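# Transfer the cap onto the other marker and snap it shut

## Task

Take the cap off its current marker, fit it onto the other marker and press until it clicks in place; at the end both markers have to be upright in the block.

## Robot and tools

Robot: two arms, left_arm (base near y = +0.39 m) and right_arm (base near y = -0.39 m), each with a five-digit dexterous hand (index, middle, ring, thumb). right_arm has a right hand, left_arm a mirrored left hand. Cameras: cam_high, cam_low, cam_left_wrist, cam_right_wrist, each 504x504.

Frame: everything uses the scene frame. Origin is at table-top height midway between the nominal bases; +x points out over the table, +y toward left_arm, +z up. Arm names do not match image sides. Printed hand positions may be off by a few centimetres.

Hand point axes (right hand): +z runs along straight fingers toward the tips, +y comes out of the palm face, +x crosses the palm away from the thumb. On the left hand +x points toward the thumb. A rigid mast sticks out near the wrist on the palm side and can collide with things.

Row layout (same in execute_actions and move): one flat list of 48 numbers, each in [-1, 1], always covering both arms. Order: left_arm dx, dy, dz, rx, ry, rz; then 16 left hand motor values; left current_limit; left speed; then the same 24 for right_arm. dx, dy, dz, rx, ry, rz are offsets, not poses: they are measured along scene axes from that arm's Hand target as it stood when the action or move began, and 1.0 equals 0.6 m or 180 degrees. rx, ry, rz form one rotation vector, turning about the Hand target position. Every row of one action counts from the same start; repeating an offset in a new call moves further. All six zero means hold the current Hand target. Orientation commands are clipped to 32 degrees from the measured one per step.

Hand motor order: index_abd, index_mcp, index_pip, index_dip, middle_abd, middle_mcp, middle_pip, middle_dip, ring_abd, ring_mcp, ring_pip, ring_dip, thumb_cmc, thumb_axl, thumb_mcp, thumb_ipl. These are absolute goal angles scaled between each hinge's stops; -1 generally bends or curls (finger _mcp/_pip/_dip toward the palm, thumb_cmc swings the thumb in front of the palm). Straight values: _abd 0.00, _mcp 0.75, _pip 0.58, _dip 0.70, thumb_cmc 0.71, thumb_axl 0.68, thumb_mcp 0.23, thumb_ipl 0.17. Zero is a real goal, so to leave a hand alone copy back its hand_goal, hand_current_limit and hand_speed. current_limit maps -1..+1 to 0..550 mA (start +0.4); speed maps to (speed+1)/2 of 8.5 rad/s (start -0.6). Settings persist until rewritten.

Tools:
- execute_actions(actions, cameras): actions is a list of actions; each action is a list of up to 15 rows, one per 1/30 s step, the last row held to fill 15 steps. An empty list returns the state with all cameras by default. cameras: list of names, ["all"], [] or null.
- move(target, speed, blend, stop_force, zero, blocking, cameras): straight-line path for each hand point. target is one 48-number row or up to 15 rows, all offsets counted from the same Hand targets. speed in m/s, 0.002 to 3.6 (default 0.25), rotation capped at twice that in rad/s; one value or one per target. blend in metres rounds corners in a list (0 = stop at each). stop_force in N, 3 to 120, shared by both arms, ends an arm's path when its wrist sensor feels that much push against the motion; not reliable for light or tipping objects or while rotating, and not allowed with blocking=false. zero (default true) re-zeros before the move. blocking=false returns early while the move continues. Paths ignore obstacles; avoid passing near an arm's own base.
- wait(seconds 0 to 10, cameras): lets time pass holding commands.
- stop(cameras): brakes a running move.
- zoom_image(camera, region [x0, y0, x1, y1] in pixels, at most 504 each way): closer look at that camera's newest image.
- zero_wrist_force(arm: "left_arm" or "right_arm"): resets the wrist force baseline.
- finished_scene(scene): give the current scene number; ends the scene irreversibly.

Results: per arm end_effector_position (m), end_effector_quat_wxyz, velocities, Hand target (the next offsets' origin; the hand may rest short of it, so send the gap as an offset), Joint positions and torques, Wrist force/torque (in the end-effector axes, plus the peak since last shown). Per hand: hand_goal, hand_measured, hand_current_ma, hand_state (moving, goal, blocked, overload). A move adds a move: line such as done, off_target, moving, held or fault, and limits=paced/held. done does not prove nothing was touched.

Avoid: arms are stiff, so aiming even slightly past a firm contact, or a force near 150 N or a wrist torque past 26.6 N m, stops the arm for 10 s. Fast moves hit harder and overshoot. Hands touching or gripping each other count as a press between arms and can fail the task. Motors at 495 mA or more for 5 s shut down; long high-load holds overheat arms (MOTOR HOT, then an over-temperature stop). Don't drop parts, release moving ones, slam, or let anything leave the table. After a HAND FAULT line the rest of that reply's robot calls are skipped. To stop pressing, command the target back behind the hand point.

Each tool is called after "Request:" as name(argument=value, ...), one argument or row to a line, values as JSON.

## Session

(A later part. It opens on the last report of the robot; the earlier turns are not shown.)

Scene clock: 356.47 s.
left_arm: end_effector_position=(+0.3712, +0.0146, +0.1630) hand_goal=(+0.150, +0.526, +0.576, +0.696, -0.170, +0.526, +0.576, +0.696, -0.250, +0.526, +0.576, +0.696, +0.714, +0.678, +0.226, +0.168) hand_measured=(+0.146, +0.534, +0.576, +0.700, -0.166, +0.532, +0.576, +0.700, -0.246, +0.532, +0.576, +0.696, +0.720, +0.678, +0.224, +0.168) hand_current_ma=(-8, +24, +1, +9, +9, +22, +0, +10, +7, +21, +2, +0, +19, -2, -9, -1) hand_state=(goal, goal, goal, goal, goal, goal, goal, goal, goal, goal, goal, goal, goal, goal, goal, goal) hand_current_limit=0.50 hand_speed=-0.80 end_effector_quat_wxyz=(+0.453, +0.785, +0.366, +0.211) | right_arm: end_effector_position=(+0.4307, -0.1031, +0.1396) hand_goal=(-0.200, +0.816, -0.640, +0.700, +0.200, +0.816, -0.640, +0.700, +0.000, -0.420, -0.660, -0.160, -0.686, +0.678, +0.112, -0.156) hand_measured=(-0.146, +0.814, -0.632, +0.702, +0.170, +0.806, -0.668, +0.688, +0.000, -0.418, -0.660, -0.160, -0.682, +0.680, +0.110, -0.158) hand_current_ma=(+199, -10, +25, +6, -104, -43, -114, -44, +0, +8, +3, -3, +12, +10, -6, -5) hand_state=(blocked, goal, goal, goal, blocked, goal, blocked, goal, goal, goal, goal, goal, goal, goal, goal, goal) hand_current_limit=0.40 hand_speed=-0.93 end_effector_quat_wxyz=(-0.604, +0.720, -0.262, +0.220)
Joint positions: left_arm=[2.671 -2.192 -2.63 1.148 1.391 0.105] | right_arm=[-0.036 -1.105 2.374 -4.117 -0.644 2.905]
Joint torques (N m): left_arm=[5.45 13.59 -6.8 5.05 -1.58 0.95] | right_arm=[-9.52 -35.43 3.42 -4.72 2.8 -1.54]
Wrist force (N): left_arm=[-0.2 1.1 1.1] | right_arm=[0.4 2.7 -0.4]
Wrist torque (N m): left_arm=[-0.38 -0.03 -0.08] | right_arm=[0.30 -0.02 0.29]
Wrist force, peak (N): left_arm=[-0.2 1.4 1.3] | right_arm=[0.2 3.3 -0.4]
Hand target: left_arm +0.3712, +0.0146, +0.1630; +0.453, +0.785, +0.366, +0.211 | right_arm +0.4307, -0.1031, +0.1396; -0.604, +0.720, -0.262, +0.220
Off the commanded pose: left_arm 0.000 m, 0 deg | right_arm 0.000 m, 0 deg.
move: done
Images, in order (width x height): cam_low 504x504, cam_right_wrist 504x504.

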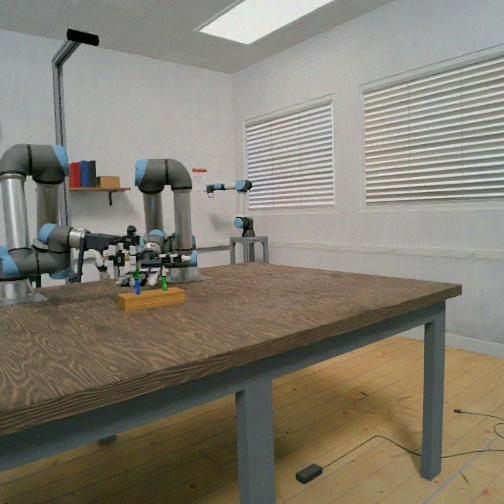

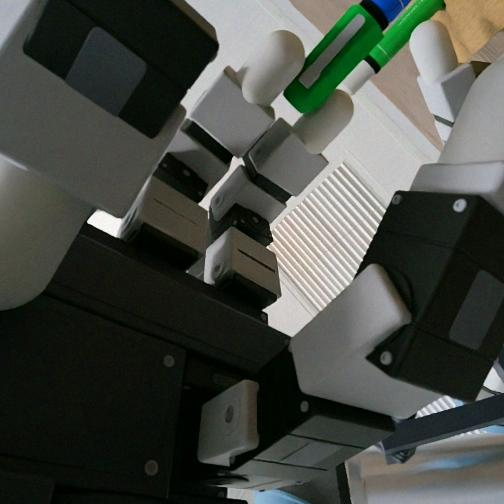

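Request:
move(
  target=[
    [0,0,0,0,0,0,0.15,0.525,0.576,0.696,-0.17,0.525,0.576,0.696,-0.25,0.525,0.576,0.696,0.714,0.678,0.226,0.168,0.5,-0.8,0,0,0,0,0,0,-0.30,0.83,-0.641,0.7,0.30,0.83,-0.641,0.7,0,-0.42,-0.66,-0.16,-0.686,0.677,0.112,-0.157,0.6,-0.95],
  ],
  cameras=["cam_right_wrist","cam_low","cam_high"],
  speed=0.03,
)

Request:
zoom_image(
  camera="cam_low",
  region=[118, 245, 158, 285],
)

Request:
zoom_image(
  camera="cam_right_wrist",
  region=[220, 0, 420, 200],
)

Request:
zoom_image(
  camera="cam_high",
  region=[190, 260, 240, 310],
)

Scene clock: 361.50 s.
left_arm: end_effector_position=(+0.3712, +0.0146, +0.1630) hand_goal=(+0.150, +0.526, +0.576, +0.696, -0.170, +0.526, +0.576, +0.696, -0.250, +0.526, +0.576, +0.696, +0.714, +0.678, +0.226, +0.168) hand_measured=(+0.146, +0.534, +0.576, +0.700, -0.166, +0.532, +0.576, +0.700, -0.246, +0.532, +0.576, +0.696, +0.720, +0.678, +0.224, +0.168) hand_current_ma=(-8, +24, +1, +9, +9, +22, +0, +10, +7, +21, +2, +0, +19, -2, -9, -1) hand_state=(goal, goal, goal, goal, goal, goal, goal, goal, goal, goal, goal, goal, goal, goal, goal, goal) hand_current_limit=0.50 hand_speed=-0.80 end_effector_quat_wxyz=(+0.453, +0.785, +0.366, +0.211) | right_arm: end_effector_position=(+0.4307, -0.1031, +0.1396) hand_goal=(-0.300, +0.830, -0.640, +0.700, +0.300, +0.830, -0.640, +0.700, +0.000, -0.420, -0.660, -0.160, -0.686, +0.678, +0.112, -0.156) hand_measured=(-0.212, +0.824, -0.632, +0.702, +0.252, +0.806, -0.700, +0.676, +0.000, -0.418, -0.660, -0.160, -0.682, +0.680, +0.110, -0.158) hand_current_ma=(+337, -26, +32, +9, -177, -106, -254, -99, +0, +8, +3, -3, +12, +10, -6, -5) hand_state=(blocked, goal, goal, goal, blocked, blocked, blocked, blocked, goal, goal, goal, goal, goal, goal, goal, goal) hand_current_limit=0.60 hand_speed=-0.95 end_effector_quat_wxyz=(-0.604, +0.720, -0.262, +0.220)
Joint positions: left_arm=[2.671 -2.192 -2.63 1.148 1.391 0.105] | right_arm=[-0.036 -1.105 2.374 -4.117 -0.644 2.905]
Joint torques (N m): left_arm=[5.41 13.46 -7.37 4.89 -1.54 1.19] | right_arm=[-7.95 -32.52 2.86 -2.86 2.53 -1.12]
Wrist force (N): left_arm=[-0.2 1.2 1.3] | right_arm=[0.4 3.0 -0.1]
Wrist torque (N m): left_arm=[-0.39 -0.03 -0.08] | right_arm=[0.23 0.02 0.25]
Wrist force, peak (N): left_arm=[-0.2 1.4 1.3] | right_arm=[0.4 3.3 -0.7]
Hand target: left_arm +0.3712, +0.0146, +0.1630; +0.453, +0.785, +0.366, +0.211 | right_arm +0.4307, -0.1031, +0.1396; -0.604, +0.720, -0.262, +0.220
Off the commanded pose: left_arm 0.000 m, 0 deg | right_arm 0.000 m, 0 deg.
move: done
Images, in order (width x height): cam_high 504x504, cam_low 504x504, cam_right_wrist 504x504.

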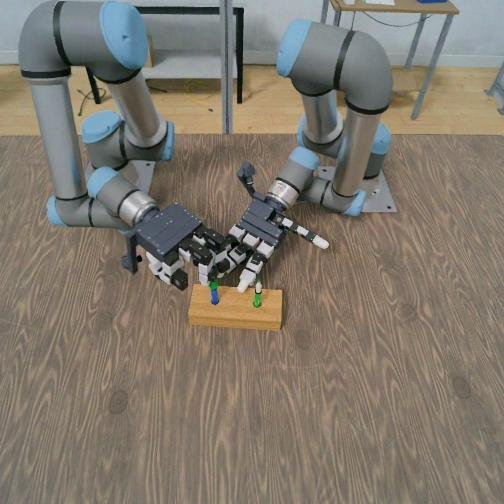

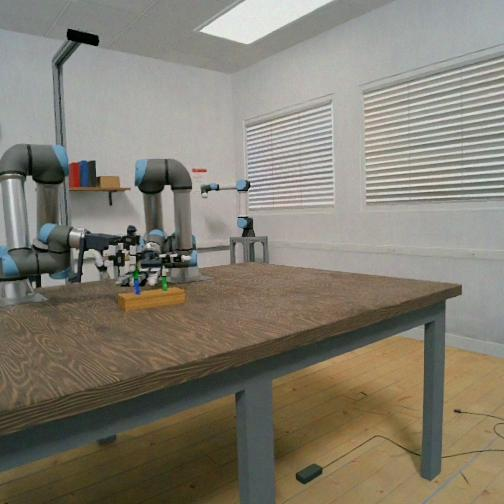

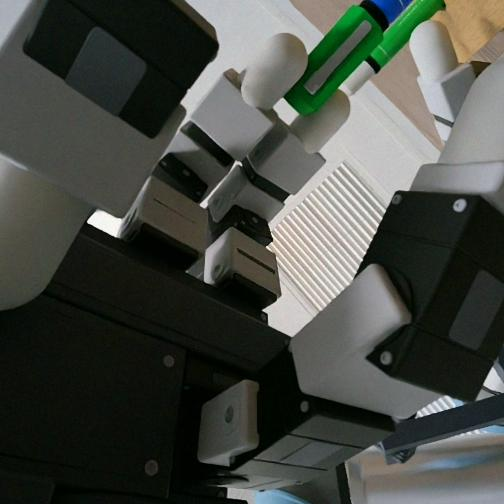

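Scaled by 12.600.

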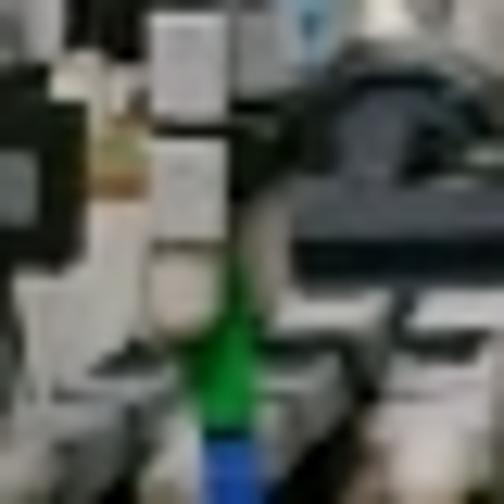

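Scaled by 2.520.

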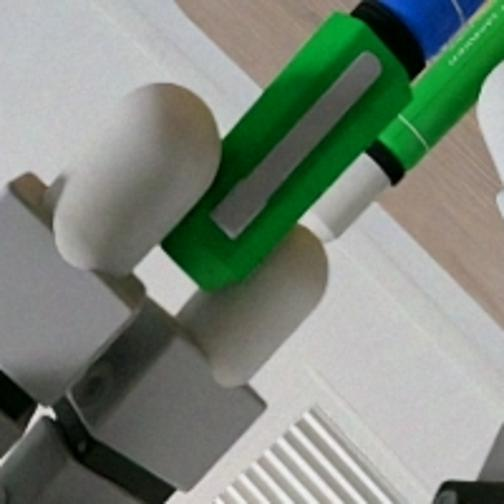

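Scaled by 10.080.

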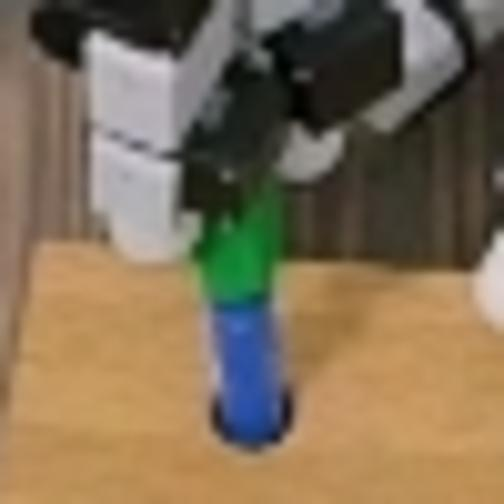

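Request:
move(
  target=[
    [0,0,0,0,0,0,0.15,0.525,0.576,0.696,-0.17,0.525,0.576,0.696,-0.25,0.525,0.576,0.696,0.714,0.678,0.226,0.168,0.5,-0.8,0,0,0,0,0,0,0.05,0.815,-0.641,0.7,-0.05,0.815,-0.641,0.7,0,-0.42,-0.66,-0.16,-0.686,0.677,0.112,-0.157,0.5,-0.9],
  ],
  cameras=["cam_right_wrist","cam_low","cam_high"],
  speed=0.03,
)

Request:
zoom_image(
  camera="cam_low",
  region=[118, 245, 158, 285],
)

Request:
zoom_image(
  camera="cam_right_wrist",
  region=[220, 0, 420, 200],
)

Request:
zoom_image(
  camera="cam_high",
  region=[190, 260, 240, 310],
)

Scene clock: 364.63 s.
left_arm: end_effector_position=(+0.3712, +0.0146, +0.1630) hand_goal=(+0.150, +0.526, +0.576, +0.696, -0.170, +0.526, +0.576, +0.696, -0.250, +0.526, +0.576, +0.696, +0.714, +0.678, +0.226, +0.168) hand_measured=(+0.146, +0.534, +0.576, +0.700, -0.166, +0.532, +0.576, +0.700, -0.246, +0.532, +0.576, +0.696, +0.720, +0.678, +0.224, +0.168) hand_current_ma=(-8, +24, +1, +9, +9, +22, +0, +10, +7, +21, +2, +0, +19, -2, -9, -1) hand_state=(goal, goal, goal, goal, goal, goal, goal, goal, goal, goal, goal, goal, goal, goal, goal, goal) hand_current_limit=0.50 hand_speed=-0.80 end_effector_quat_wxyz=(+0.453, +0.785, +0.366, +0.211) | right_arm: end_effector_position=(+0.4307, -0.1031, +0.1396) hand_goal=(+0.050, +0.816, -0.640, +0.700, -0.050, +0.816, -0.640, +0.700, +0.000, -0.420, -0.660, -0.160, -0.686, +0.678, +0.112, -0.156) hand_measured=(+0.046, +0.810, -0.638, +0.702, -0.046, +0.802, -0.644, +0.698, +0.000, -0.418, -0.660, -0.160, -0.682, +0.680, +0.110, -0.158) hand_current_ma=(-9, -21, +8, +8, +9, -60, -12, -9, +0, +8, +3, -3, +12, +10, -6, -5) hand_state=(goal, goal, goal, goal, goal, goal, goal, goal, goal, goal, goal, goal, goal, goal, goal, goal) hand_current_limit=0.50 hand_speed=-0.90 end_effector_quat_wxyz=(-0.604, +0.720, -0.262, +0.220)
Joint positions: left_arm=[2.671 -2.192 -2.63 1.148 1.391 0.105] | right_arm=[-0.036 -1.105 2.374 -4.117 -0.644 2.905]
Joint torques (N m): left_arm=[5.55 13.36 -6.53 5.1 -1.58 0.94] | right_arm=[-7.26 -29.61 3.21 -1.4 2.42 -0.42]
Wrist force (N): left_arm=[0.0 1.0 1.2] | right_arm=[0.1 2.8 -0.6]
Wrist torque (N m): left_arm=[-0.40 -0.05 -0.06] | right_arm=[0.28 0.00 0.30]
Wrist force, peak (N): left_arm=[-0.1 1.5 1.3] | right_arm=[0.8 3.4 -0.4]
Hand target: left_arm +0.3712, +0.0146, +0.1630; +0.453, +0.785, +0.366, +0.211 | right_arm +0.4307, -0.1031, +0.1396; -0.604, +0.720, -0.262, +0.220
Off the commanded pose: left_arm 0.000 m, 0 deg | right_arm 0.000 m, 0 deg.
move: done
Images, in order (width x height): cam_high 504x504, cam_low 504x504, cam_right_wrist 504x504.

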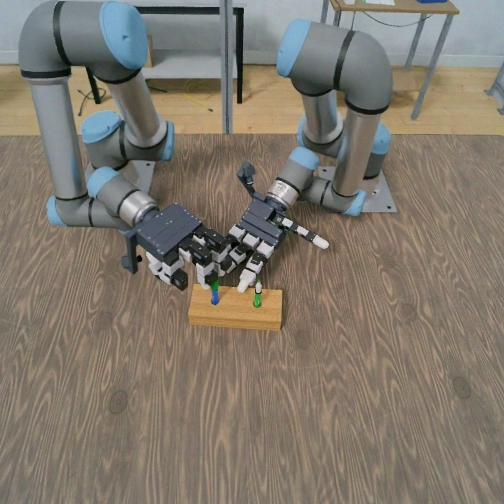

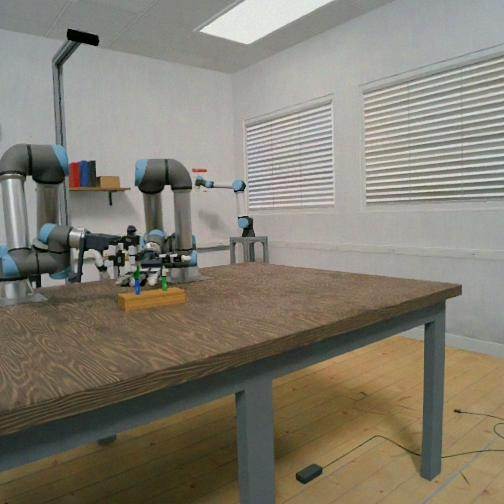

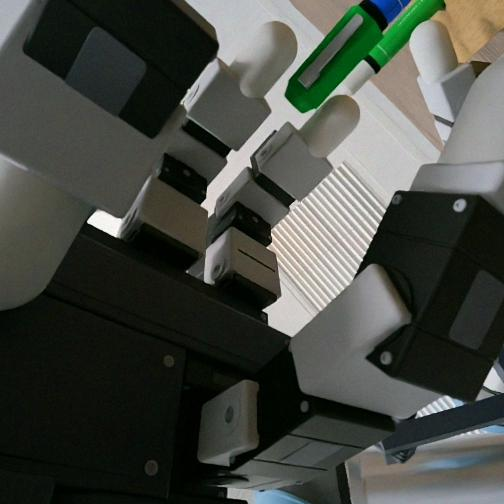

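Scaled by 12.600.

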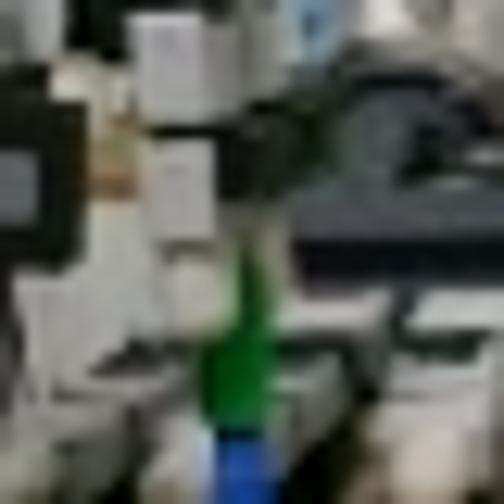

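Scaled by 2.520.

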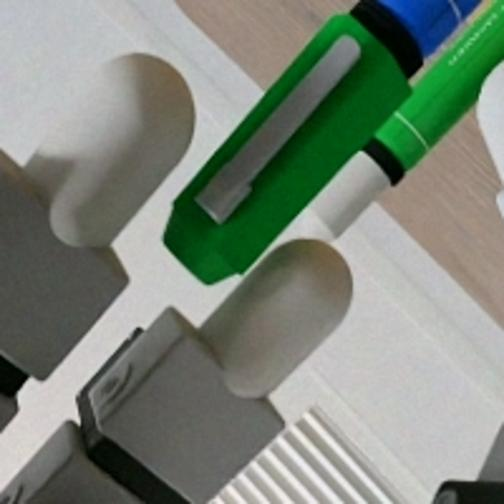

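Scaled by 10.080.

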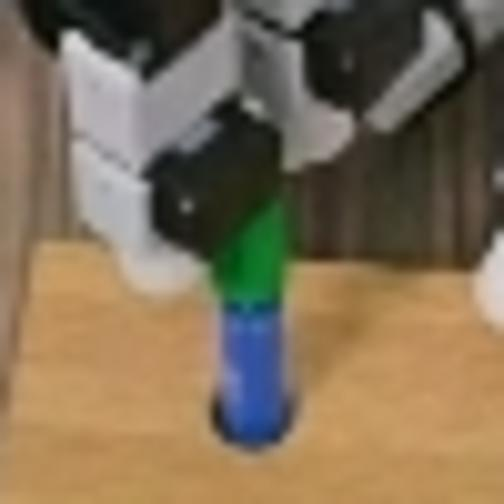

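Request:
move(
  target=[
    [0,0,0,0,0,0,0.15,0.525,0.576,0.696,-0.17,0.525,0.576,0.696,-0.25,0.525,0.576,0.696,0.714,0.678,0.226,0.168,0.5,-0.8,0.0021,0.0026,0,0,0,0,0.05,0.815,-0.641,0.7,-0.05,0.815,-0.641,0.7,0,-0.42,-0.66,-0.16,-0.686,0.677,0.112,-0.157,0.5,-0.9],
    [0,0,0,0,0,0,0.15,0.525,0.576,0.696,-0.17,0.525,0.576,0.696,-0.25,0.525,0.576,0.696,0.714,0.678,0.226,0.168,0.5,-0.8,0.0021,0.0026,0,0,0,0,-0.3,0.83,-0.641,0.7,0.3,0.83,-0.641,0.7,0,-0.42,-0.66,-0.16,-0.686,0.677,0.112,-0.157,0.6,-0.93],
  ],
  cameras=["cam_right_wrist","cam_low","cam_high"],
  speed=0.03,
)

Request:
zoom_image(
  camera="cam_right_wrist",
  region=[220, 0, 420, 200],
)

Request:
zoom_image(
  camera="cam_high",
  region=[190, 260, 240, 310],
)

Scene clock: 367.90 s.
left_arm: end_effector_position=(+0.3712, +0.0146, +0.1630) hand_goal=(+0.150, +0.526, +0.576, +0.696, -0.170, +0.526, +0.576, +0.696, -0.250, +0.526, +0.576, +0.696, +0.714, +0.678, +0.226, +0.168) hand_measured=(+0.146, +0.534, +0.576, +0.700, -0.166, +0.532, +0.576, +0.700, -0.246, +0.532, +0.576, +0.696, +0.720, +0.678, +0.224, +0.168) hand_current_ma=(-8, +24, +1, +9, +9, +22, +0, +10, +7, +21, +2, +0, +19, -2, -9, -1) hand_state=(goal, goal, goal, goal, goal, goal, goal, goal, goal, goal, goal, goal, goal, goal, goal, goal) hand_current_limit=0.50 hand_speed=-0.80 end_effector_quat_wxyz=(+0.453, +0.785, +0.366, +0.211) | right_arm: end_effector_position=(+0.4319, -0.1016, +0.1396) hand_goal=(-0.300, +0.830, -0.640, +0.700, +0.300, +0.830, -0.640, +0.700, +0.000, -0.420, -0.660, -0.160, -0.686, +0.678, +0.112, -0.156) hand_measured=(-0.206, +0.818, -0.646, +0.700, +0.226, +0.812, -0.684, +0.682, +0.000, -0.418, -0.660, -0.160, -0.682, +0.680, +0.110, -0.158) hand_current_ma=(+361, -46, -17, -1, -282, -77, -187, -71, +0, +8, +3, -3, +12, +10, -6, -5) hand_state=(blocked, goal, goal, goal, blocked, goal, blocked, goal, goal, goal, goal, goal, goal, goal, goal, goal) hand_current_limit=0.60 hand_speed=-0.93 end_effector_quat_wxyz=(-0.604, +0.720, -0.262, +0.220)
Joint positions: left_arm=[2.671 -2.192 -2.63 1.148 1.391 0.105] | right_arm=[-0.031 -1.103 2.369 -4.116 -0.649 2.907]
Joint torques (N m): left_arm=[5.65 13.36 -5.91 4.91 -1.54 1.13] | right_arm=[11.2 -16.29 -17.96 0.88 -2.17 1.44]
Wrist force (N): left_arm=[-0.2 1.1 1.2] | right_arm=[0.3 2.9 -0.3]
Wrist torque (N m): left_arm=[-0.39 -0.02 -0.09] | right_arm=[0.27 0.02 0.17]
Wrist force, peak (N): left_arm=[-0.1 1.5 1.2] | right_arm=[0.0 3.3 -0.4]
Hand target: left_arm +0.3712, +0.0146, +0.1630; +0.453, +0.785, +0.366, +0.211 | right_arm +0.4319, -0.1016, +0.1396; -0.604, +0.720, -0.262, +0.220
Off the commanded pose: left_arm 0.000 m, 0 deg | right_arm 0.000 m, 0 deg.
move: done
Images, in order (width x height): cam_high 504x504, cam_low 504x504, cam_right_wrist 504x504.

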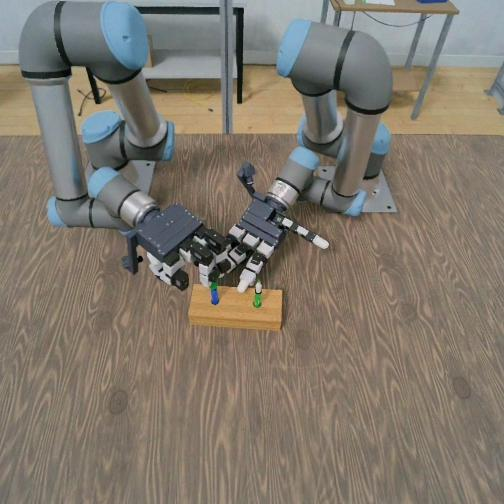

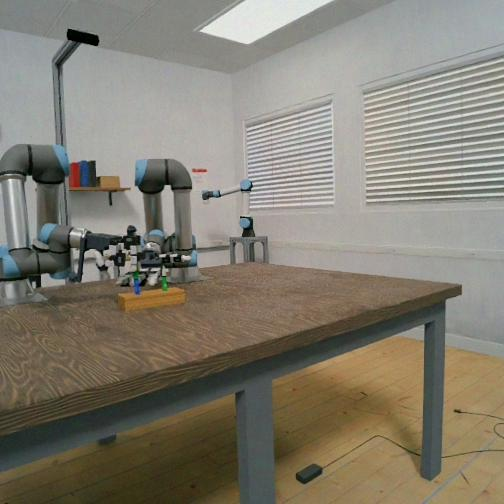

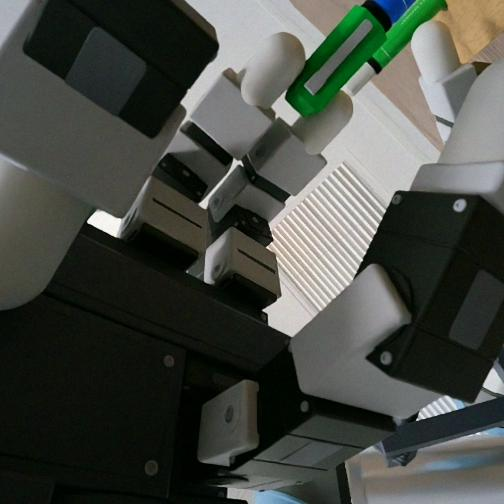

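Scaled by 2.520.

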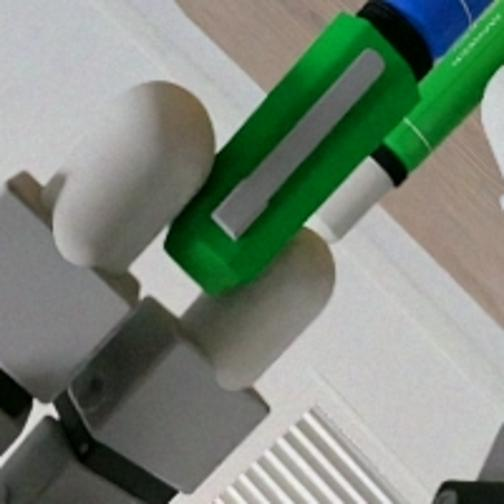

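Scaled by 10.080.

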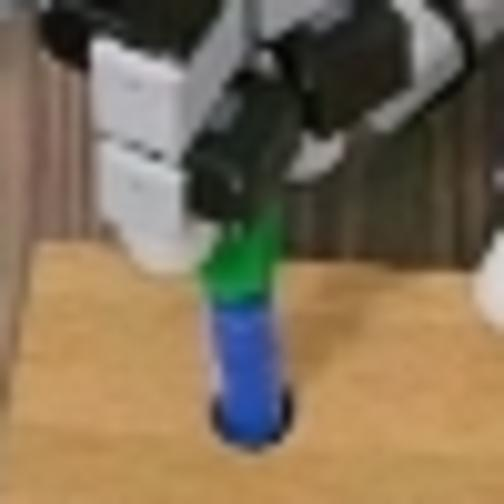

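Request:
move(
  target=[
    [0,0,0,0,0,0,0.15,0.525,0.576,0.696,-0.17,0.525,0.576,0.696,-0.25,0.525,0.576,0.696,0.714,0.678,0.226,0.168,0.5,-0.8,0,0,0,0,0,0,0.08,0.815,-0.641,0.7,-0.08,0.815,-0.641,0.7,0,-0.42,-0.66,-0.16,-0.686,0.677,0.112,-0.157,0.5,-0.9],
    [0,0,0,0,0,0,0.15,0.525,0.576,0.696,-0.17,0.525,0.576,0.696,-0.25,0.525,0.576,0.696,0.714,0.678,0.226,0.168,0.5,-0.8,-0.0043,-0.0052,0,0,0,0,0.08,0.815,-0.495,0.551,-0.08,0.815,-0.495,0.551,0,-0.42,-0.66,-0.16,-0.686,0.677,0.112,-0.157,0.5,-0.93],
    [0,0,0,0,0,0,0.15,0.525,0.576,0.696,-0.17,0.525,0.576,0.696,-0.25,0.525,0.576,0.696,0.714,0.678,0.226,0.168,0.5,-0.8,-0.0043,-0.0052,0,0,0,0,-0.2,0.815,-0.495,0.551,0.2,0.815,-0.495,0.551,0,-0.42,-0.66,-0.16,-0.686,0.677,0.112,-0.157,0.5,-0.93],
  ],
  cameras=["cam_right_wrist","cam_low","cam_high"],
  speed=0.03,
)

Request:
zoom_image(
  camera="cam_right_wrist",
  region=[220, 0, 420, 200],
)

Request:
zoom_image(
  camera="cam_low",
  region=[118, 245, 158, 285],
)

Request:
zoom_image(
  camera="cam_high",
  region=[190, 260, 240, 310],
)

Scene clock: 374.77 s.
left_arm: end_effector_position=(+0.3712, +0.0146, +0.1630) hand_goal=(+0.150, +0.526, +0.576, +0.696, -0.170, +0.526, +0.576, +0.696, -0.250, +0.526, +0.576, +0.696, +0.714, +0.678, +0.226, +0.168) hand_measured=(+0.146, +0.534, +0.576, +0.700, -0.166, +0.532, +0.576, +0.700, -0.246, +0.532, +0.576, +0.696, +0.720, +0.678, +0.224, +0.168) hand_current_ma=(-8, +24, +1, +9, +9, +22, +0, +10, +7, +21, +2, +0, +19, -2, -9, -1) hand_state=(goal, goal, goal, goal, goal, goal, goal, goal, goal, goal, goal, goal, goal, goal, goal, goal) hand_current_limit=0.50 hand_speed=-0.80 end_effector_quat_wxyz=(+0.453, +0.785, +0.366, +0.211) | right_arm: end_effector_position=(+0.4293, -0.1047, +0.1396) hand_goal=(-0.200, +0.816, -0.494, +0.552, +0.200, +0.816, -0.494, +0.552, +0.000, -0.420, -0.660, -0.160, -0.686, +0.678, +0.112, -0.156) hand_measured=(-0.136, +0.810, -0.500, +0.550, +0.134, +0.810, -0.502, +0.550, +0.000, -0.418, -0.660, -0.160, -0.682, +0.680, +0.110, -0.158) hand_current_ma=(+240, -22, -24, -4, -247, -24, -28, -7, +0, +8, +3, -3, +11, +10, -6, -5) hand_state=(blocked, goal, goal, goal, blocked, goal, goal, goal, goal, goal, goal, goal, goal, goal, goal, goal) hand_current_limit=0.50 hand_speed=-0.93 end_effector_quat_wxyz=(-0.604, +0.720, -0.262, +0.220)
Joint positions: left_arm=[2.671 -2.192 -2.63 1.148 1.391 0.105] | right_arm=[-0.041 -1.107 2.38 -4.118 -0.64 2.902]
Joint torques (N m): left_arm=[4.22 14.15 -7.26 4.99 -1.38 0.91] | right_arm=[-9.18 -34.55 3.19 -4.88 2.74 -1.64]
Wrist force (N): left_arm=[-0.2 1.2 1.2] | right_arm=[-0.1 2.2 -0.2]
Wrist torque (N m): left_arm=[-0.38 -0.02 -0.09] | right_arm=[0.27 0.00 0.28]
Wrist force, peak (N): left_arm=[-0.1 1.5 1.3] | right_arm=[0.5 3.4 0.0]
Hand target: left_arm +0.3712, +0.0146, +0.1630; +0.453, +0.785, +0.366, +0.211 | right_arm +0.4293, -0.1047, +0.1396; -0.604, +0.720, -0.262, +0.220
Off the commanded pose: left_arm 0.000 m, 0 deg | right_arm 0.000 m, 0 deg.
move: done
Images, in order (width x height): cam_high 504x504, cam_low 504x504, cam_right_wrist 504x504.

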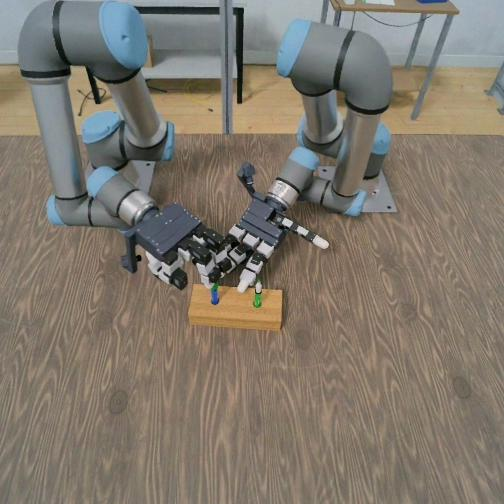

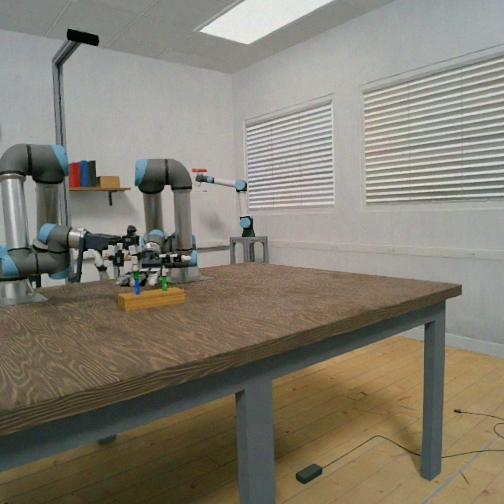

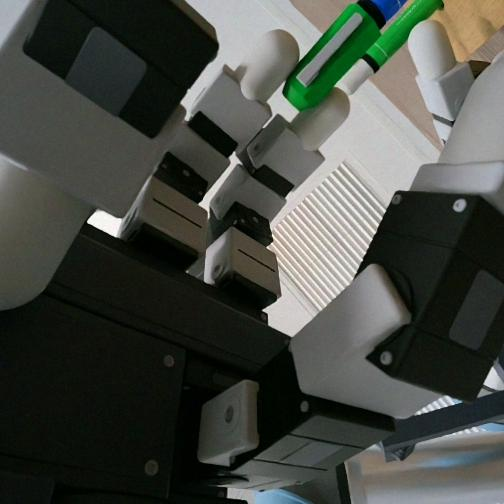

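Scaled by 2.520.

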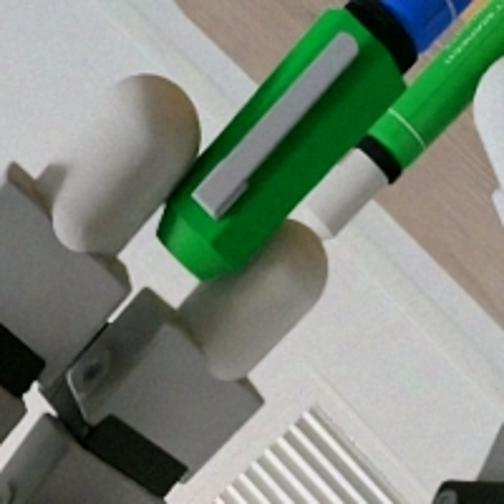

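Scaled by 12.600.

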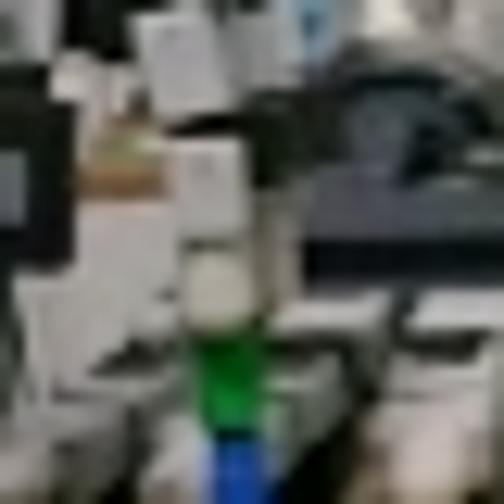

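Scaled by 10.080.

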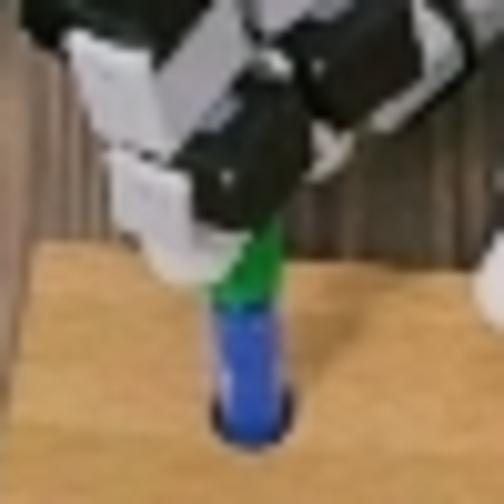

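Request:
move(
  target=[
    [0,0,0,0,0,0,0.15,0.525,0.576,0.696,-0.17,0.525,0.576,0.696,-0.25,0.525,0.576,0.696,0.714,0.678,0.226,0.168,0.5,-0.8,0,0,0,0,0,0,-0.27,0.83,-0.495,0.551,0.27,0.83,-0.495,0.551,0,-0.42,-0.66,-0.16,-0.686,0.677,0.112,-0.157,0.75,-0.95],
  ],
  cameras=["cam_right_wrist","cam_low","cam_high"],
  speed=0.03,
)

Request:
zoom_image(
  camera="cam_right_wrist",
  region=[220, 0, 420, 200],
)

Request:
zoom_image(
  camera="cam_high",
  region=[190, 260, 240, 310],
)

Scene clock: 376.03 s.
left_arm: end_effector_position=(+0.3712, +0.0146, +0.1630) hand_goal=(+0.150, +0.526, +0.576, +0.696, -0.170, +0.526, +0.576, +0.696, -0.250, +0.526, +0.576, +0.696, +0.714, +0.678, +0.226, +0.168) hand_measured=(+0.146, +0.534, +0.576, +0.700, -0.166, +0.532, +0.576, +0.700, -0.246, +0.532, +0.576, +0.696, +0.720, +0.678, +0.224, +0.168) hand_current_ma=(-8, +24, +1, +9, +9, +22, +0, +10, +7, +21, +2, +0, +19, -2, -9, -1) hand_state=(goal, goal, goal, goal, goal, goal, goal, goal, goal, goal, goal, goal, goal, goal, goal, goal) hand_current_limit=0.50 hand_speed=-0.80 end_effector_quat_wxyz=(+0.453, +0.785, +0.366, +0.211) | right_arm: end_effector_position=(+0.4293, -0.1047, +0.1396) hand_goal=(-0.270, +0.830, -0.494, +0.552, +0.270, +0.830, -0.494, +0.552, +0.000, -0.420, -0.660, -0.160, -0.686, +0.678, +0.112, -0.156) hand_measured=(-0.162, +0.812, -0.512, +0.546, +0.156, +0.812, -0.512, +0.546, +0.000, -0.418, -0.660, -0.160, -0.682, +0.680, +0.110, -0.158) hand_current_ma=(+426, -72, -72, -22, -449, -70, -69, -23, +0, +8, +3, -3, +11, +10, -6, -5) hand_state=(blocked, goal, goal, goal, blocked, goal, goal, goal, goal, goal, goal, goal, goal, goal, goal, goal) hand_current_limit=0.75 hand_speed=-0.95 end_effector_quat_wxyz=(-0.604, +0.720, -0.262, +0.220)
Joint positions: left_arm=[2.671 -2.192 -2.63 1.148 1.391 0.105] | right_arm=[-0.041 -1.107 2.38 -4.118 -0.64 2.902]
Joint torques (N m): left_arm=[6.36 14.05 -6.22 4.83 -1.47 0.87] | right_arm=[-9.55 -34.64 2.85 -4.23 2.44 -1.68]
Wrist force (N): left_arm=[0.0 1.0 1.1] | right_arm=[0.3 3.1 -0.2]
Wrist torque (N m): left_arm=[-0.40 -0.05 -0.07] | right_arm=[0.29 -0.04 0.32]
Wrist force, peak (N): left_arm=[-0.1 1.3 1.4] | right_arm=[0.3 3.3 -0.3]
Hand target: left_arm +0.3712, +0.0146, +0.1630; +0.453, +0.785, +0.366, +0.211 | right_arm +0.4293, -0.1047, +0.1396; -0.604, +0.720, -0.262, +0.220
Off the commanded pose: left_arm 0.000 m, 0 deg | right_arm 0.000 m, 0 deg.
move: done
Images, in order (width x height): cam_high 504x504, cam_low 504x504, cam_right_wrist 504x504.

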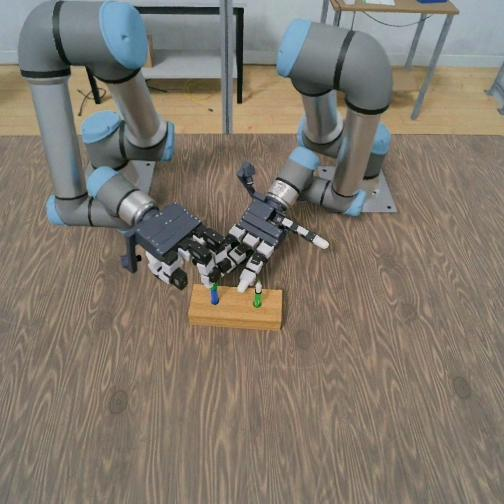

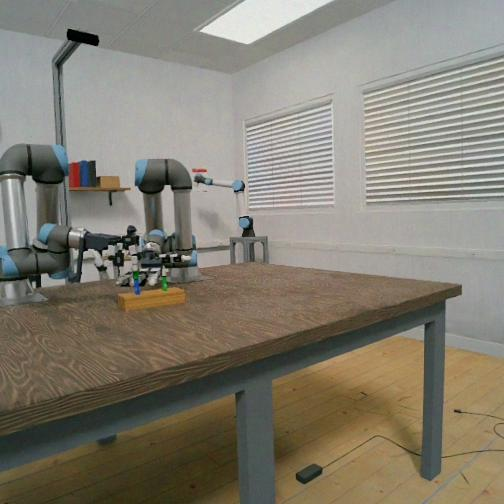

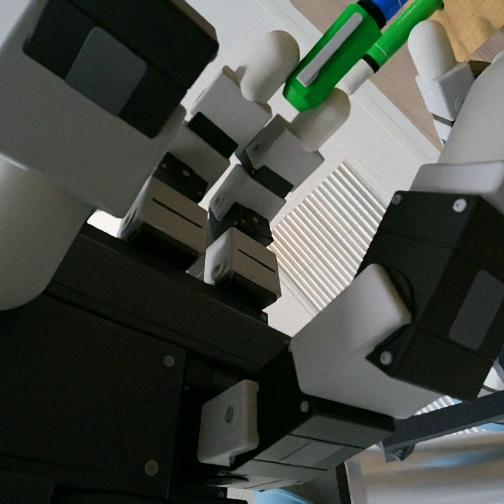

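Scaled by 2.520.

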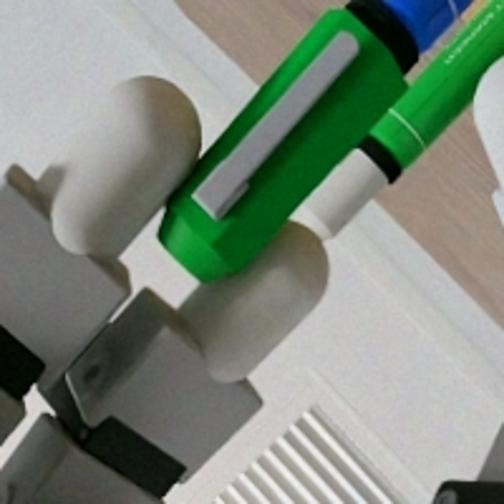

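Scaled by 10.080.

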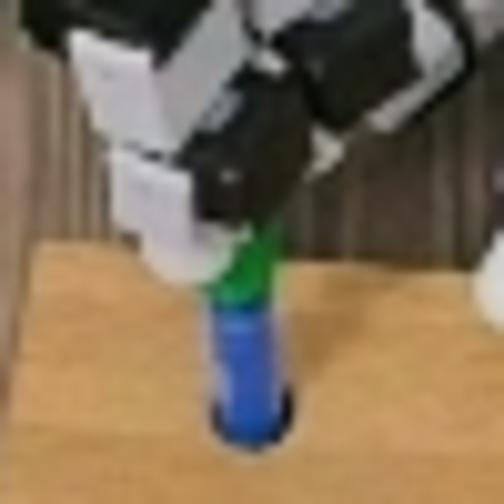

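Request:
execute_actions(
  actions=[],
)

Scene clock: 378.40 s.
left_arm: end_effector_position=(+0.3712, +0.0146, +0.1630) hand_goal=(+0.150, +0.526, +0.576, +0.696, -0.170, +0.526, +0.576, +0.696, -0.250, +0.526, +0.576, +0.696, +0.714, +0.678, +0.226, +0.168) hand_measured=(+0.146, +0.534, +0.576, +0.700, -0.166, +0.532, +0.576, +0.700, -0.246, +0.532, +0.576, +0.696, +0.720, +0.678, +0.224, +0.168) hand_current_ma=(-8, +24, +1, +9, +9, +22, +0, +10, +7, +21, +2, +0, +19, -2, -9, -1) hand_state=(goal, goal, goal, goal, goal, goal, goal, goal, goal, goal, goal, goal, goal, goal, goal, goal) hand_current_limit=0.50 hand_speed=-0.80 end_effector_quat_wxyz=(+0.453, +0.785, +0.366, +0.211) | right_arm: end_effector_position=(+0.4293, -0.1047, +0.1396) hand_goal=(-0.270, +0.830, -0.494, +0.552, +0.270, +0.830, -0.494, +0.552, +0.000, -0.420, -0.660, -0.160, -0.686, +0.678, +0.112, -0.156) hand_measured=(-0.162, +0.812, -0.512, +0.546, +0.156, +0.812, -0.512, +0.546, +0.000, -0.418, -0.660, -0.160, -0.682, +0.680, +0.110, -0.158) hand_current_ma=(+426, -72, -72, -22, -449, -70, -69, -23, +0, +8, +3, -3, +11, +10, -6, -5) hand_state=(blocked, goal, goal, goal, blocked, goal, goal, goal, goal, goal, goal, goal, goal, goal, goal, goal) hand_current_limit=0.75 hand_speed=-0.95 end_effector_quat_wxyz=(-0.604, +0.720, -0.262, +0.220)
Joint positions: left_arm=[2.671 -2.192 -2.63 1.148 1.391 0.105] | right_arm=[-0.041 -1.107 2.38 -4.118 -0.64 2.902]
Joint velocities: within noise
Joint torques (N m): left_arm=[5.92 13.19 -6.29 4.8 -1.32 0.96] | right_arm=[-10.13 -32.95 2.83 -3.06 1.91 -1.58]
Wrist force (N): left_arm=[-0.1 0.8 1.2] | right_arm=[0.2 3.3 -0.2]
Wrist torque (N m): left_arm=[-0.43 -0.04 -0.07] | right_arm=[0.30 -0.04 0.31]
Wrist force, peak (N): left_arm=[0.0 1.3 1.4] | right_arm=[-0.1 3.4 -0.3]
Hand target: left_arm +0.3712, +0.0146, +0.1630; +0.453, +0.785, +0.366, +0.211 | right_arm +0.4293, -0.1047, +0.1396; -0.604, +0.720, -0.262, +0.220
Off the commanded pose: left_arm 0.000 m, 0 deg | right_arm 0.000 m, 0 deg.

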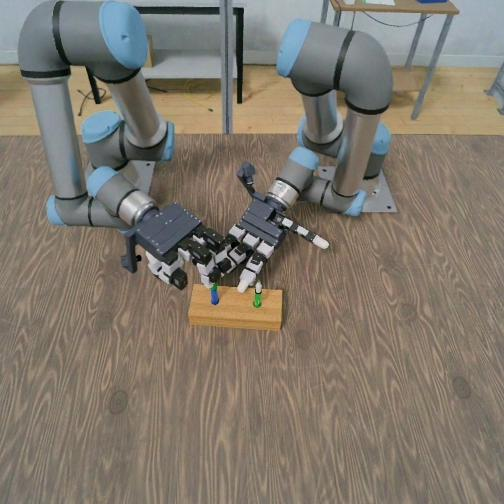

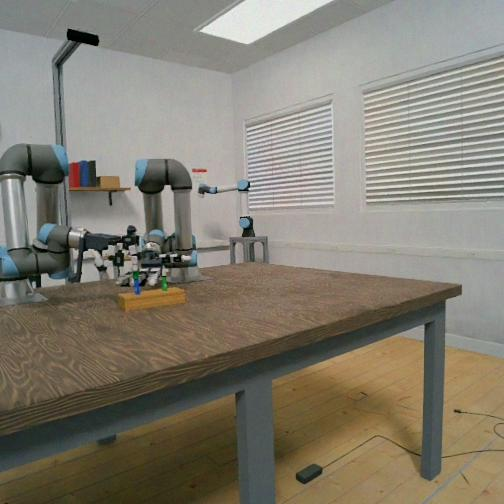

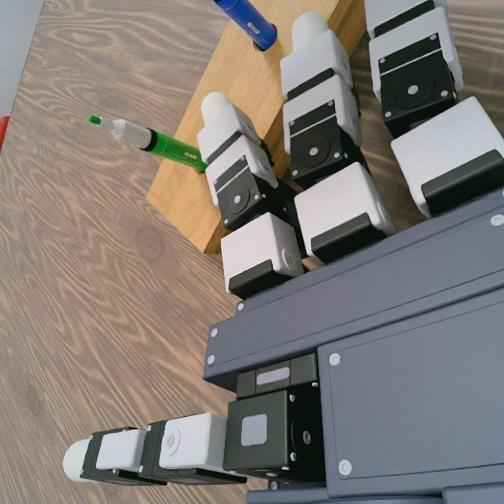

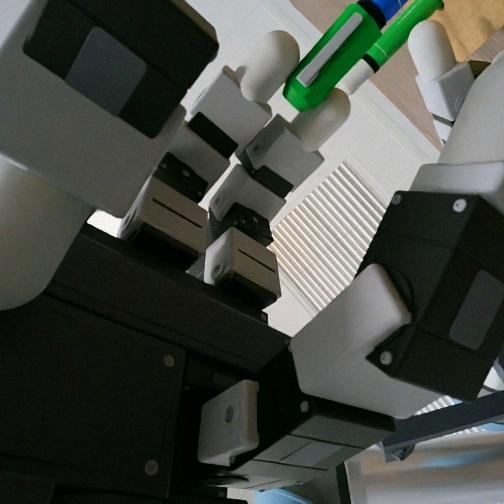

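Request:
move(
  target=[0.14,-0.1175,-0.005,0,0,0,0.15,0.525,0.576,0.696,-0.17,0.525,0.576,0.696,-0.25,0.525,0.576,0.696,0.714,0.678,0.226,0.168,0.5,-0.8,0,0,0,0,0,0,-0.27,0.83,-0.495,0.551,0.27,0.83,-0.495,0.551,0,-0.42,-0.66,-0.16,-0.686,0.677,0.112,-0.157,0.75,-0.95],
  speed=0.06,
  stop_force=6,
  cameras=["cam_high", "cam_low", "cam_right_wrist"],
)

Scene clock: 382.20 s.
left_arm: end_effector_position=(+0.4552, -0.0559, +0.1600) hand_goal=(+0.150, +0.526, +0.576, +0.696, -0.170, +0.526, +0.576, +0.696, -0.250, +0.526, +0.576, +0.696, +0.714, +0.678, +0.226, +0.168) hand_measured=(+0.146, +0.534, +0.576, +0.700, -0.178, +0.534, +0.576, +0.700, -0.246, +0.532, +0.576, +0.696, +0.720, +0.678, +0.224, +0.168) hand_current_ma=(-8, +24, +1, +9, -21, +23, +0, +10, +7, +21, +2, +0, +19, -2, -9, -1) hand_state=(goal, goal, goal, goal, goal, goal, goal, goal, goal, goal, goal, goal, goal, goal, goal, goal) hand_current_limit=0.50 hand_speed=-0.80 end_effector_quat_wxyz=(+0.453, +0.785, +0.366, +0.211) | right_arm: end_effector_position=(+0.4293, -0.1047, +0.1396) hand_goal=(-0.270, +0.830, -0.494, +0.552, +0.270, +0.830, -0.494, +0.552, +0.000, -0.420, -0.660, -0.160, -0.686, +0.678, +0.112, -0.156) hand_measured=(-0.162, +0.824, -0.512, +0.546, +0.156, +0.830, -0.512, +0.546, +0.000, -0.418, -0.660, -0.160, -0.682, +0.680, +0.110, -0.158) hand_current_ma=(+422, -20, -73, -22, -449, -3, -66, -23, +0, +8, +3, -3, +11, +10, -6, -5) hand_state=(blocked, goal, goal, goal, blocked, goal, goal, goal, goal, goal, goal, goal, goal, goal, goal, goal) hand_current_limit=0.75 hand_speed=-0.95 end_effector_quat_wxyz=(-0.604, +0.720, -0.262, +0.220)
Joint positions: left_arm=[2.609 -2.217 -2.329 0.877 1.444 0.073] | right_arm=[-0.041 -1.107 2.38 -4.118 -0.64 2.902]
Joint torques (N m): left_arm=[-4.98 19.21 15.9 0.51 2 -1.45] | right_arm=[-9.61 -29.69 2.41 -1.51 1.36 -1.56]
Wrist force (N): left_arm=[-2.3 0.9 0.5] | right_arm=[0.5 2.9 1.4]
Wrist torque (N m): left_arm=[-0.31 -0.12 -0.10] | right_arm=[0.23 0.02 0.30]
Wrist force, peak (N): left_arm=[-2.5 0.3 0.6] | right_arm=[0.7 3.5 1.5]
Hand target: left_arm +0.4552, -0.0559, +0.1600; +0.453, +0.785, +0.366, +0.211 | right_arm +0.4293, -0.1047, +0.1396; -0.604, +0.720, -0.262, +0.220
Off the commanded pose: left_arm 0.000 m, 0 deg | right_arm 0.000 m, 0 deg.
move: done
Images, in order (width x height): cam_high 504x504, cam_low 504x504, cam_right_wrist 504x504.

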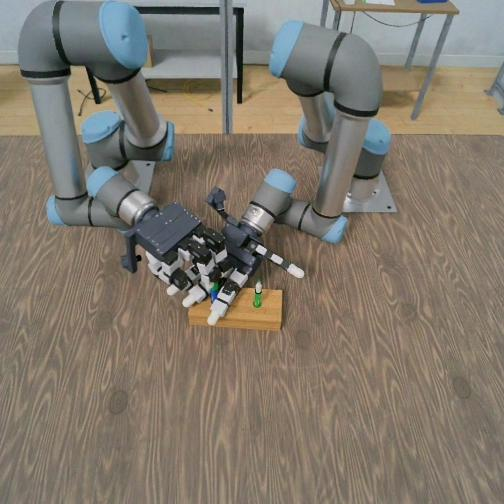

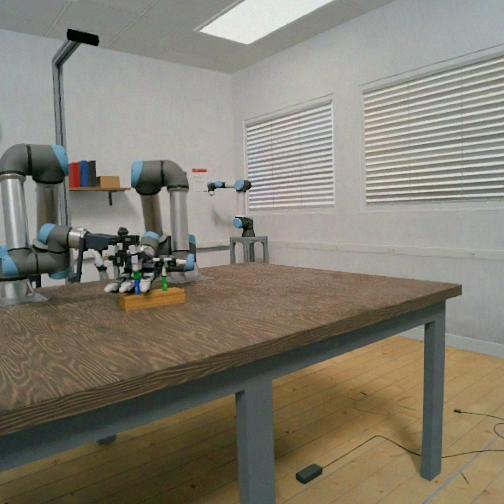

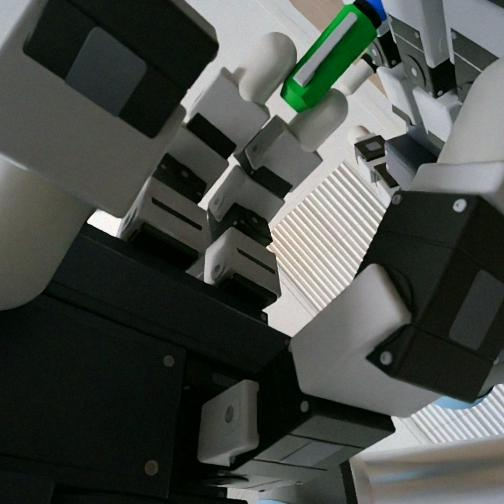

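Request:
move(
  target=[-0.0017,-0.002,-0.0125,0,0,0,0.15,0.525,0.576,0.696,-0.17,0.525,0.576,0.696,-0.25,0.525,0.576,0.696,0.714,0.678,0.226,0.168,0.5,-0.8,0,0,0,0,0,0,-0.27,0.83,-0.495,0.551,0.27,0.83,-0.495,0.551,0,-0.42,-0.66,-0.16,-0.686,0.677,0.112,-0.157,0.75,-0.95],
  speed=0.02,
  stop_force=15,
  cameras=["cam_right_wrist"],
)

Request:
zoom_image(
  camera="cam_right_wrist",
  region=[220, 0, 420, 200],
)

Scene clock: 384.73 s.
left_arm: end_effector_position=(+0.4546, -0.0566, +0.1556) hand_goal=(+0.150, +0.526, +0.576, +0.696, -0.170, +0.526, +0.576, +0.696, -0.250, +0.526, +0.576, +0.696, +0.714, +0.678, +0.226, +0.168) hand_measured=(+0.146, +0.520, +0.576, +0.700, -0.176, +0.520, +0.576, +0.700, -0.246, +0.522, +0.576, +0.696, +0.720, +0.678, +0.224, +0.168) hand_current_ma=(-8, -21, +1, +9, -15, -18, +0, +10, +7, -12, +2, +0, +19, -2, -9, -1) hand_state=(goal, goal, goal, goal, goal, goal, goal, goal, goal, goal, goal, goal, goal, goal, goal, goal) hand_current_limit=0.50 hand_speed=-0.80 end_effector_quat_wxyz=(+0.454, +0.785, +0.366, +0.211) | right_arm: end_effector_position=(+0.4293, -0.1047, +0.1396) hand_goal=(-0.270, +0.830, -0.494, +0.552, +0.270, +0.830, -0.494, +0.552, +0.000, -0.420, -0.660, -0.160, -0.686, +0.678, +0.112, -0.156) hand_measured=(-0.164, +0.824, -0.514, +0.544, +0.156, +0.826, -0.512, +0.546, +0.000, -0.418, -0.660, -0.160, -0.682, +0.680, +0.110, -0.158) hand_current_ma=(+417, -21, -82, -27, -449, -11, -66, -23, +0, +8, +3, -3, +11, +10, -6, -5) hand_state=(blocked, goal, blocked, goal, blocked, goal, goal, goal, goal, goal, goal, goal, goal, goal, goal, goal) hand_current_limit=0.75 hand_speed=-0.95 end_effector_quat_wxyz=(-0.604, +0.720, -0.262, +0.220)
Joint positions: left_arm=[2.606 -2.232 -2.326 0.889 1.446 0.072] | right_arm=[-0.041 -1.107 2.38 -4.118 -0.64 2.902]
Joint torques (N m): left_arm=[7.18 40.34 -2.32 -0.16 -1.51 1.51] | right_arm=[-9.32 -27 2.32 -0.13 0.71 -1.57]
Wrist force (N): left_arm=[-0.6 4.4 1.1] | right_arm=[0.0 3.0 0.0]
Wrist torque (N m): left_arm=[-0.43 -0.09 -0.09] | right_arm=[0.26 -0.01 0.30]
Wrist force, peak (N): left_arm=[1.6 12.7 -13.3] | right_arm=[0.6 3.4 1.4]
Hand target: left_arm +0.4546, -0.0566, +0.1556; +0.454, +0.785, +0.366, +0.211 (not the last commanded pose) | right_arm +0.4293, -0.1047, +0.1396; -0.604, +0.720, -0.262, +0.220
Off the commanded pose: left_arm 0.003 m, 0 deg | right_arm 0.000 m, 0 deg.
move: contact (left_arm)
Images, in order (width x height): cam_right_wrist 504x504.

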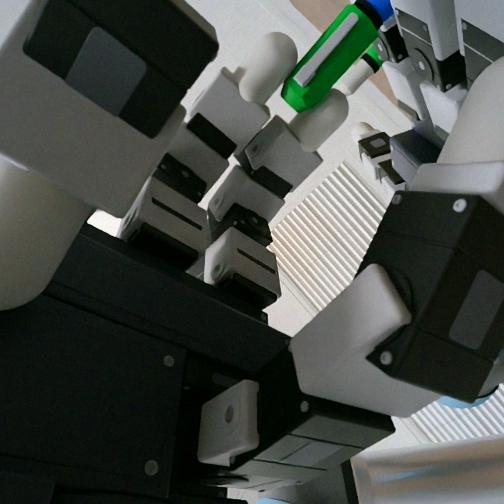

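Scaled by 2.520.

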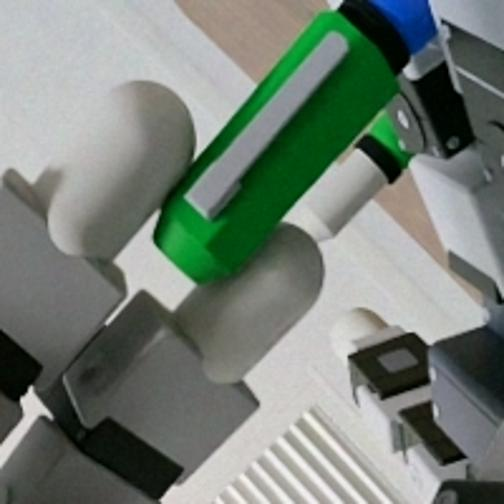

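Request:
move(
  target=[0,0,-0.003,0,0,0,0.15,0.525,0.576,0.696,-0.17,0.525,0.576,0.696,-0.25,0.525,0.576,0.696,0.714,0.678,0.226,0.168,0.5,-0.8,0,0,0,0,0,0,-0.27,0.83,-0.495,0.551,0.27,0.83,-0.495,0.551,0,-0.42,-0.66,-0.16,-0.686,0.677,0.112,-0.157,0.75,-0.95],
  speed=0.01,
)

Scene clock: 385.97 s.
left_arm: end_effector_position=(+0.4546, -0.0566, +0.1539) hand_goal=(+0.150, +0.526, +0.576, +0.696, -0.170, +0.526, +0.576, +0.696, -0.250, +0.526, +0.576, +0.696, +0.714, +0.678, +0.226, +0.168) hand_measured=(+0.146, +0.502, +0.576, +0.700, -0.176, +0.504, +0.576, +0.700, -0.246, +0.506, +0.576, +0.696, +0.720, +0.678, +0.224, +0.168) hand_current_ma=(-8, -89, +1, +9, -15, -85, +0, +10, +7, -77, +2, +0, +19, -2, -9, -1) hand_state=(goal, blocked, goal, goal, goal, blocked, goal, goal, goal, blocked, goal, goal, goal, goal, goal, goal) hand_current_limit=0.50 hand_speed=-0.80 end_effector_quat_wxyz=(+0.454, +0.785, +0.366, +0.211) | right_arm: end_effector_position=(+0.4293, -0.1047, +0.1396) hand_goal=(-0.270, +0.830, -0.494, +0.552, +0.270, +0.830, -0.494, +0.552, +0.000, -0.420, -0.660, -0.160, -0.686, +0.678, +0.112, -0.156) hand_measured=(-0.164, +0.824, -0.516, +0.544, +0.156, +0.826, -0.512, +0.546, +0.000, -0.418, -0.660, -0.160, -0.682, +0.680, +0.110, -0.158) hand_current_ma=(+417, -21, -82, -27, -449, -11, -66, -23, +0, +8, +3, -3, +11, +10, -6, -5) hand_state=(blocked, goal, blocked, goal, blocked, goal, goal, goal, goal, goal, goal, goal, goal, goal, goal, goal) hand_current_limit=0.75 hand_speed=-0.95 end_effector_quat_wxyz=(-0.604, +0.720, -0.262, +0.220)
Joint positions: left_arm=[2.606 -2.237 -2.325 0.894 1.446 0.072] | right_arm=[-0.041 -1.107 2.38 -4.118 -0.64 2.902]
Joint torques (N m): left_arm=[7.36 9.84 12.98 -0.32 -1.23 1.22] | right_arm=[-8.91 -25.63 2.28 0.33 0.29 -1.65]
Wrist force (N): left_arm=[-0.4 16.4 -18.2] | right_arm=[0.2 3.1 0.2]
Wrist torque (N m): left_arm=[1.09 -0.43 -0.34] | right_arm=[0.27 -0.02 0.30]
Wrist force, peak (N): left_arm=[-0.6 16.3 -18.5] | right_arm=[-0.4 3.3 -0.1]
Hand target: left_arm +0.4546, -0.0566, +0.1538; +0.454, +0.785, +0.366, +0.211 | right_arm +0.4293, -0.1047, +0.1396; -0.604, +0.720, -0.262, +0.220
Off the commanded pose: left_arm 0.000 m, 0 deg | right_arm 0.000 m, 0 deg.
move: done


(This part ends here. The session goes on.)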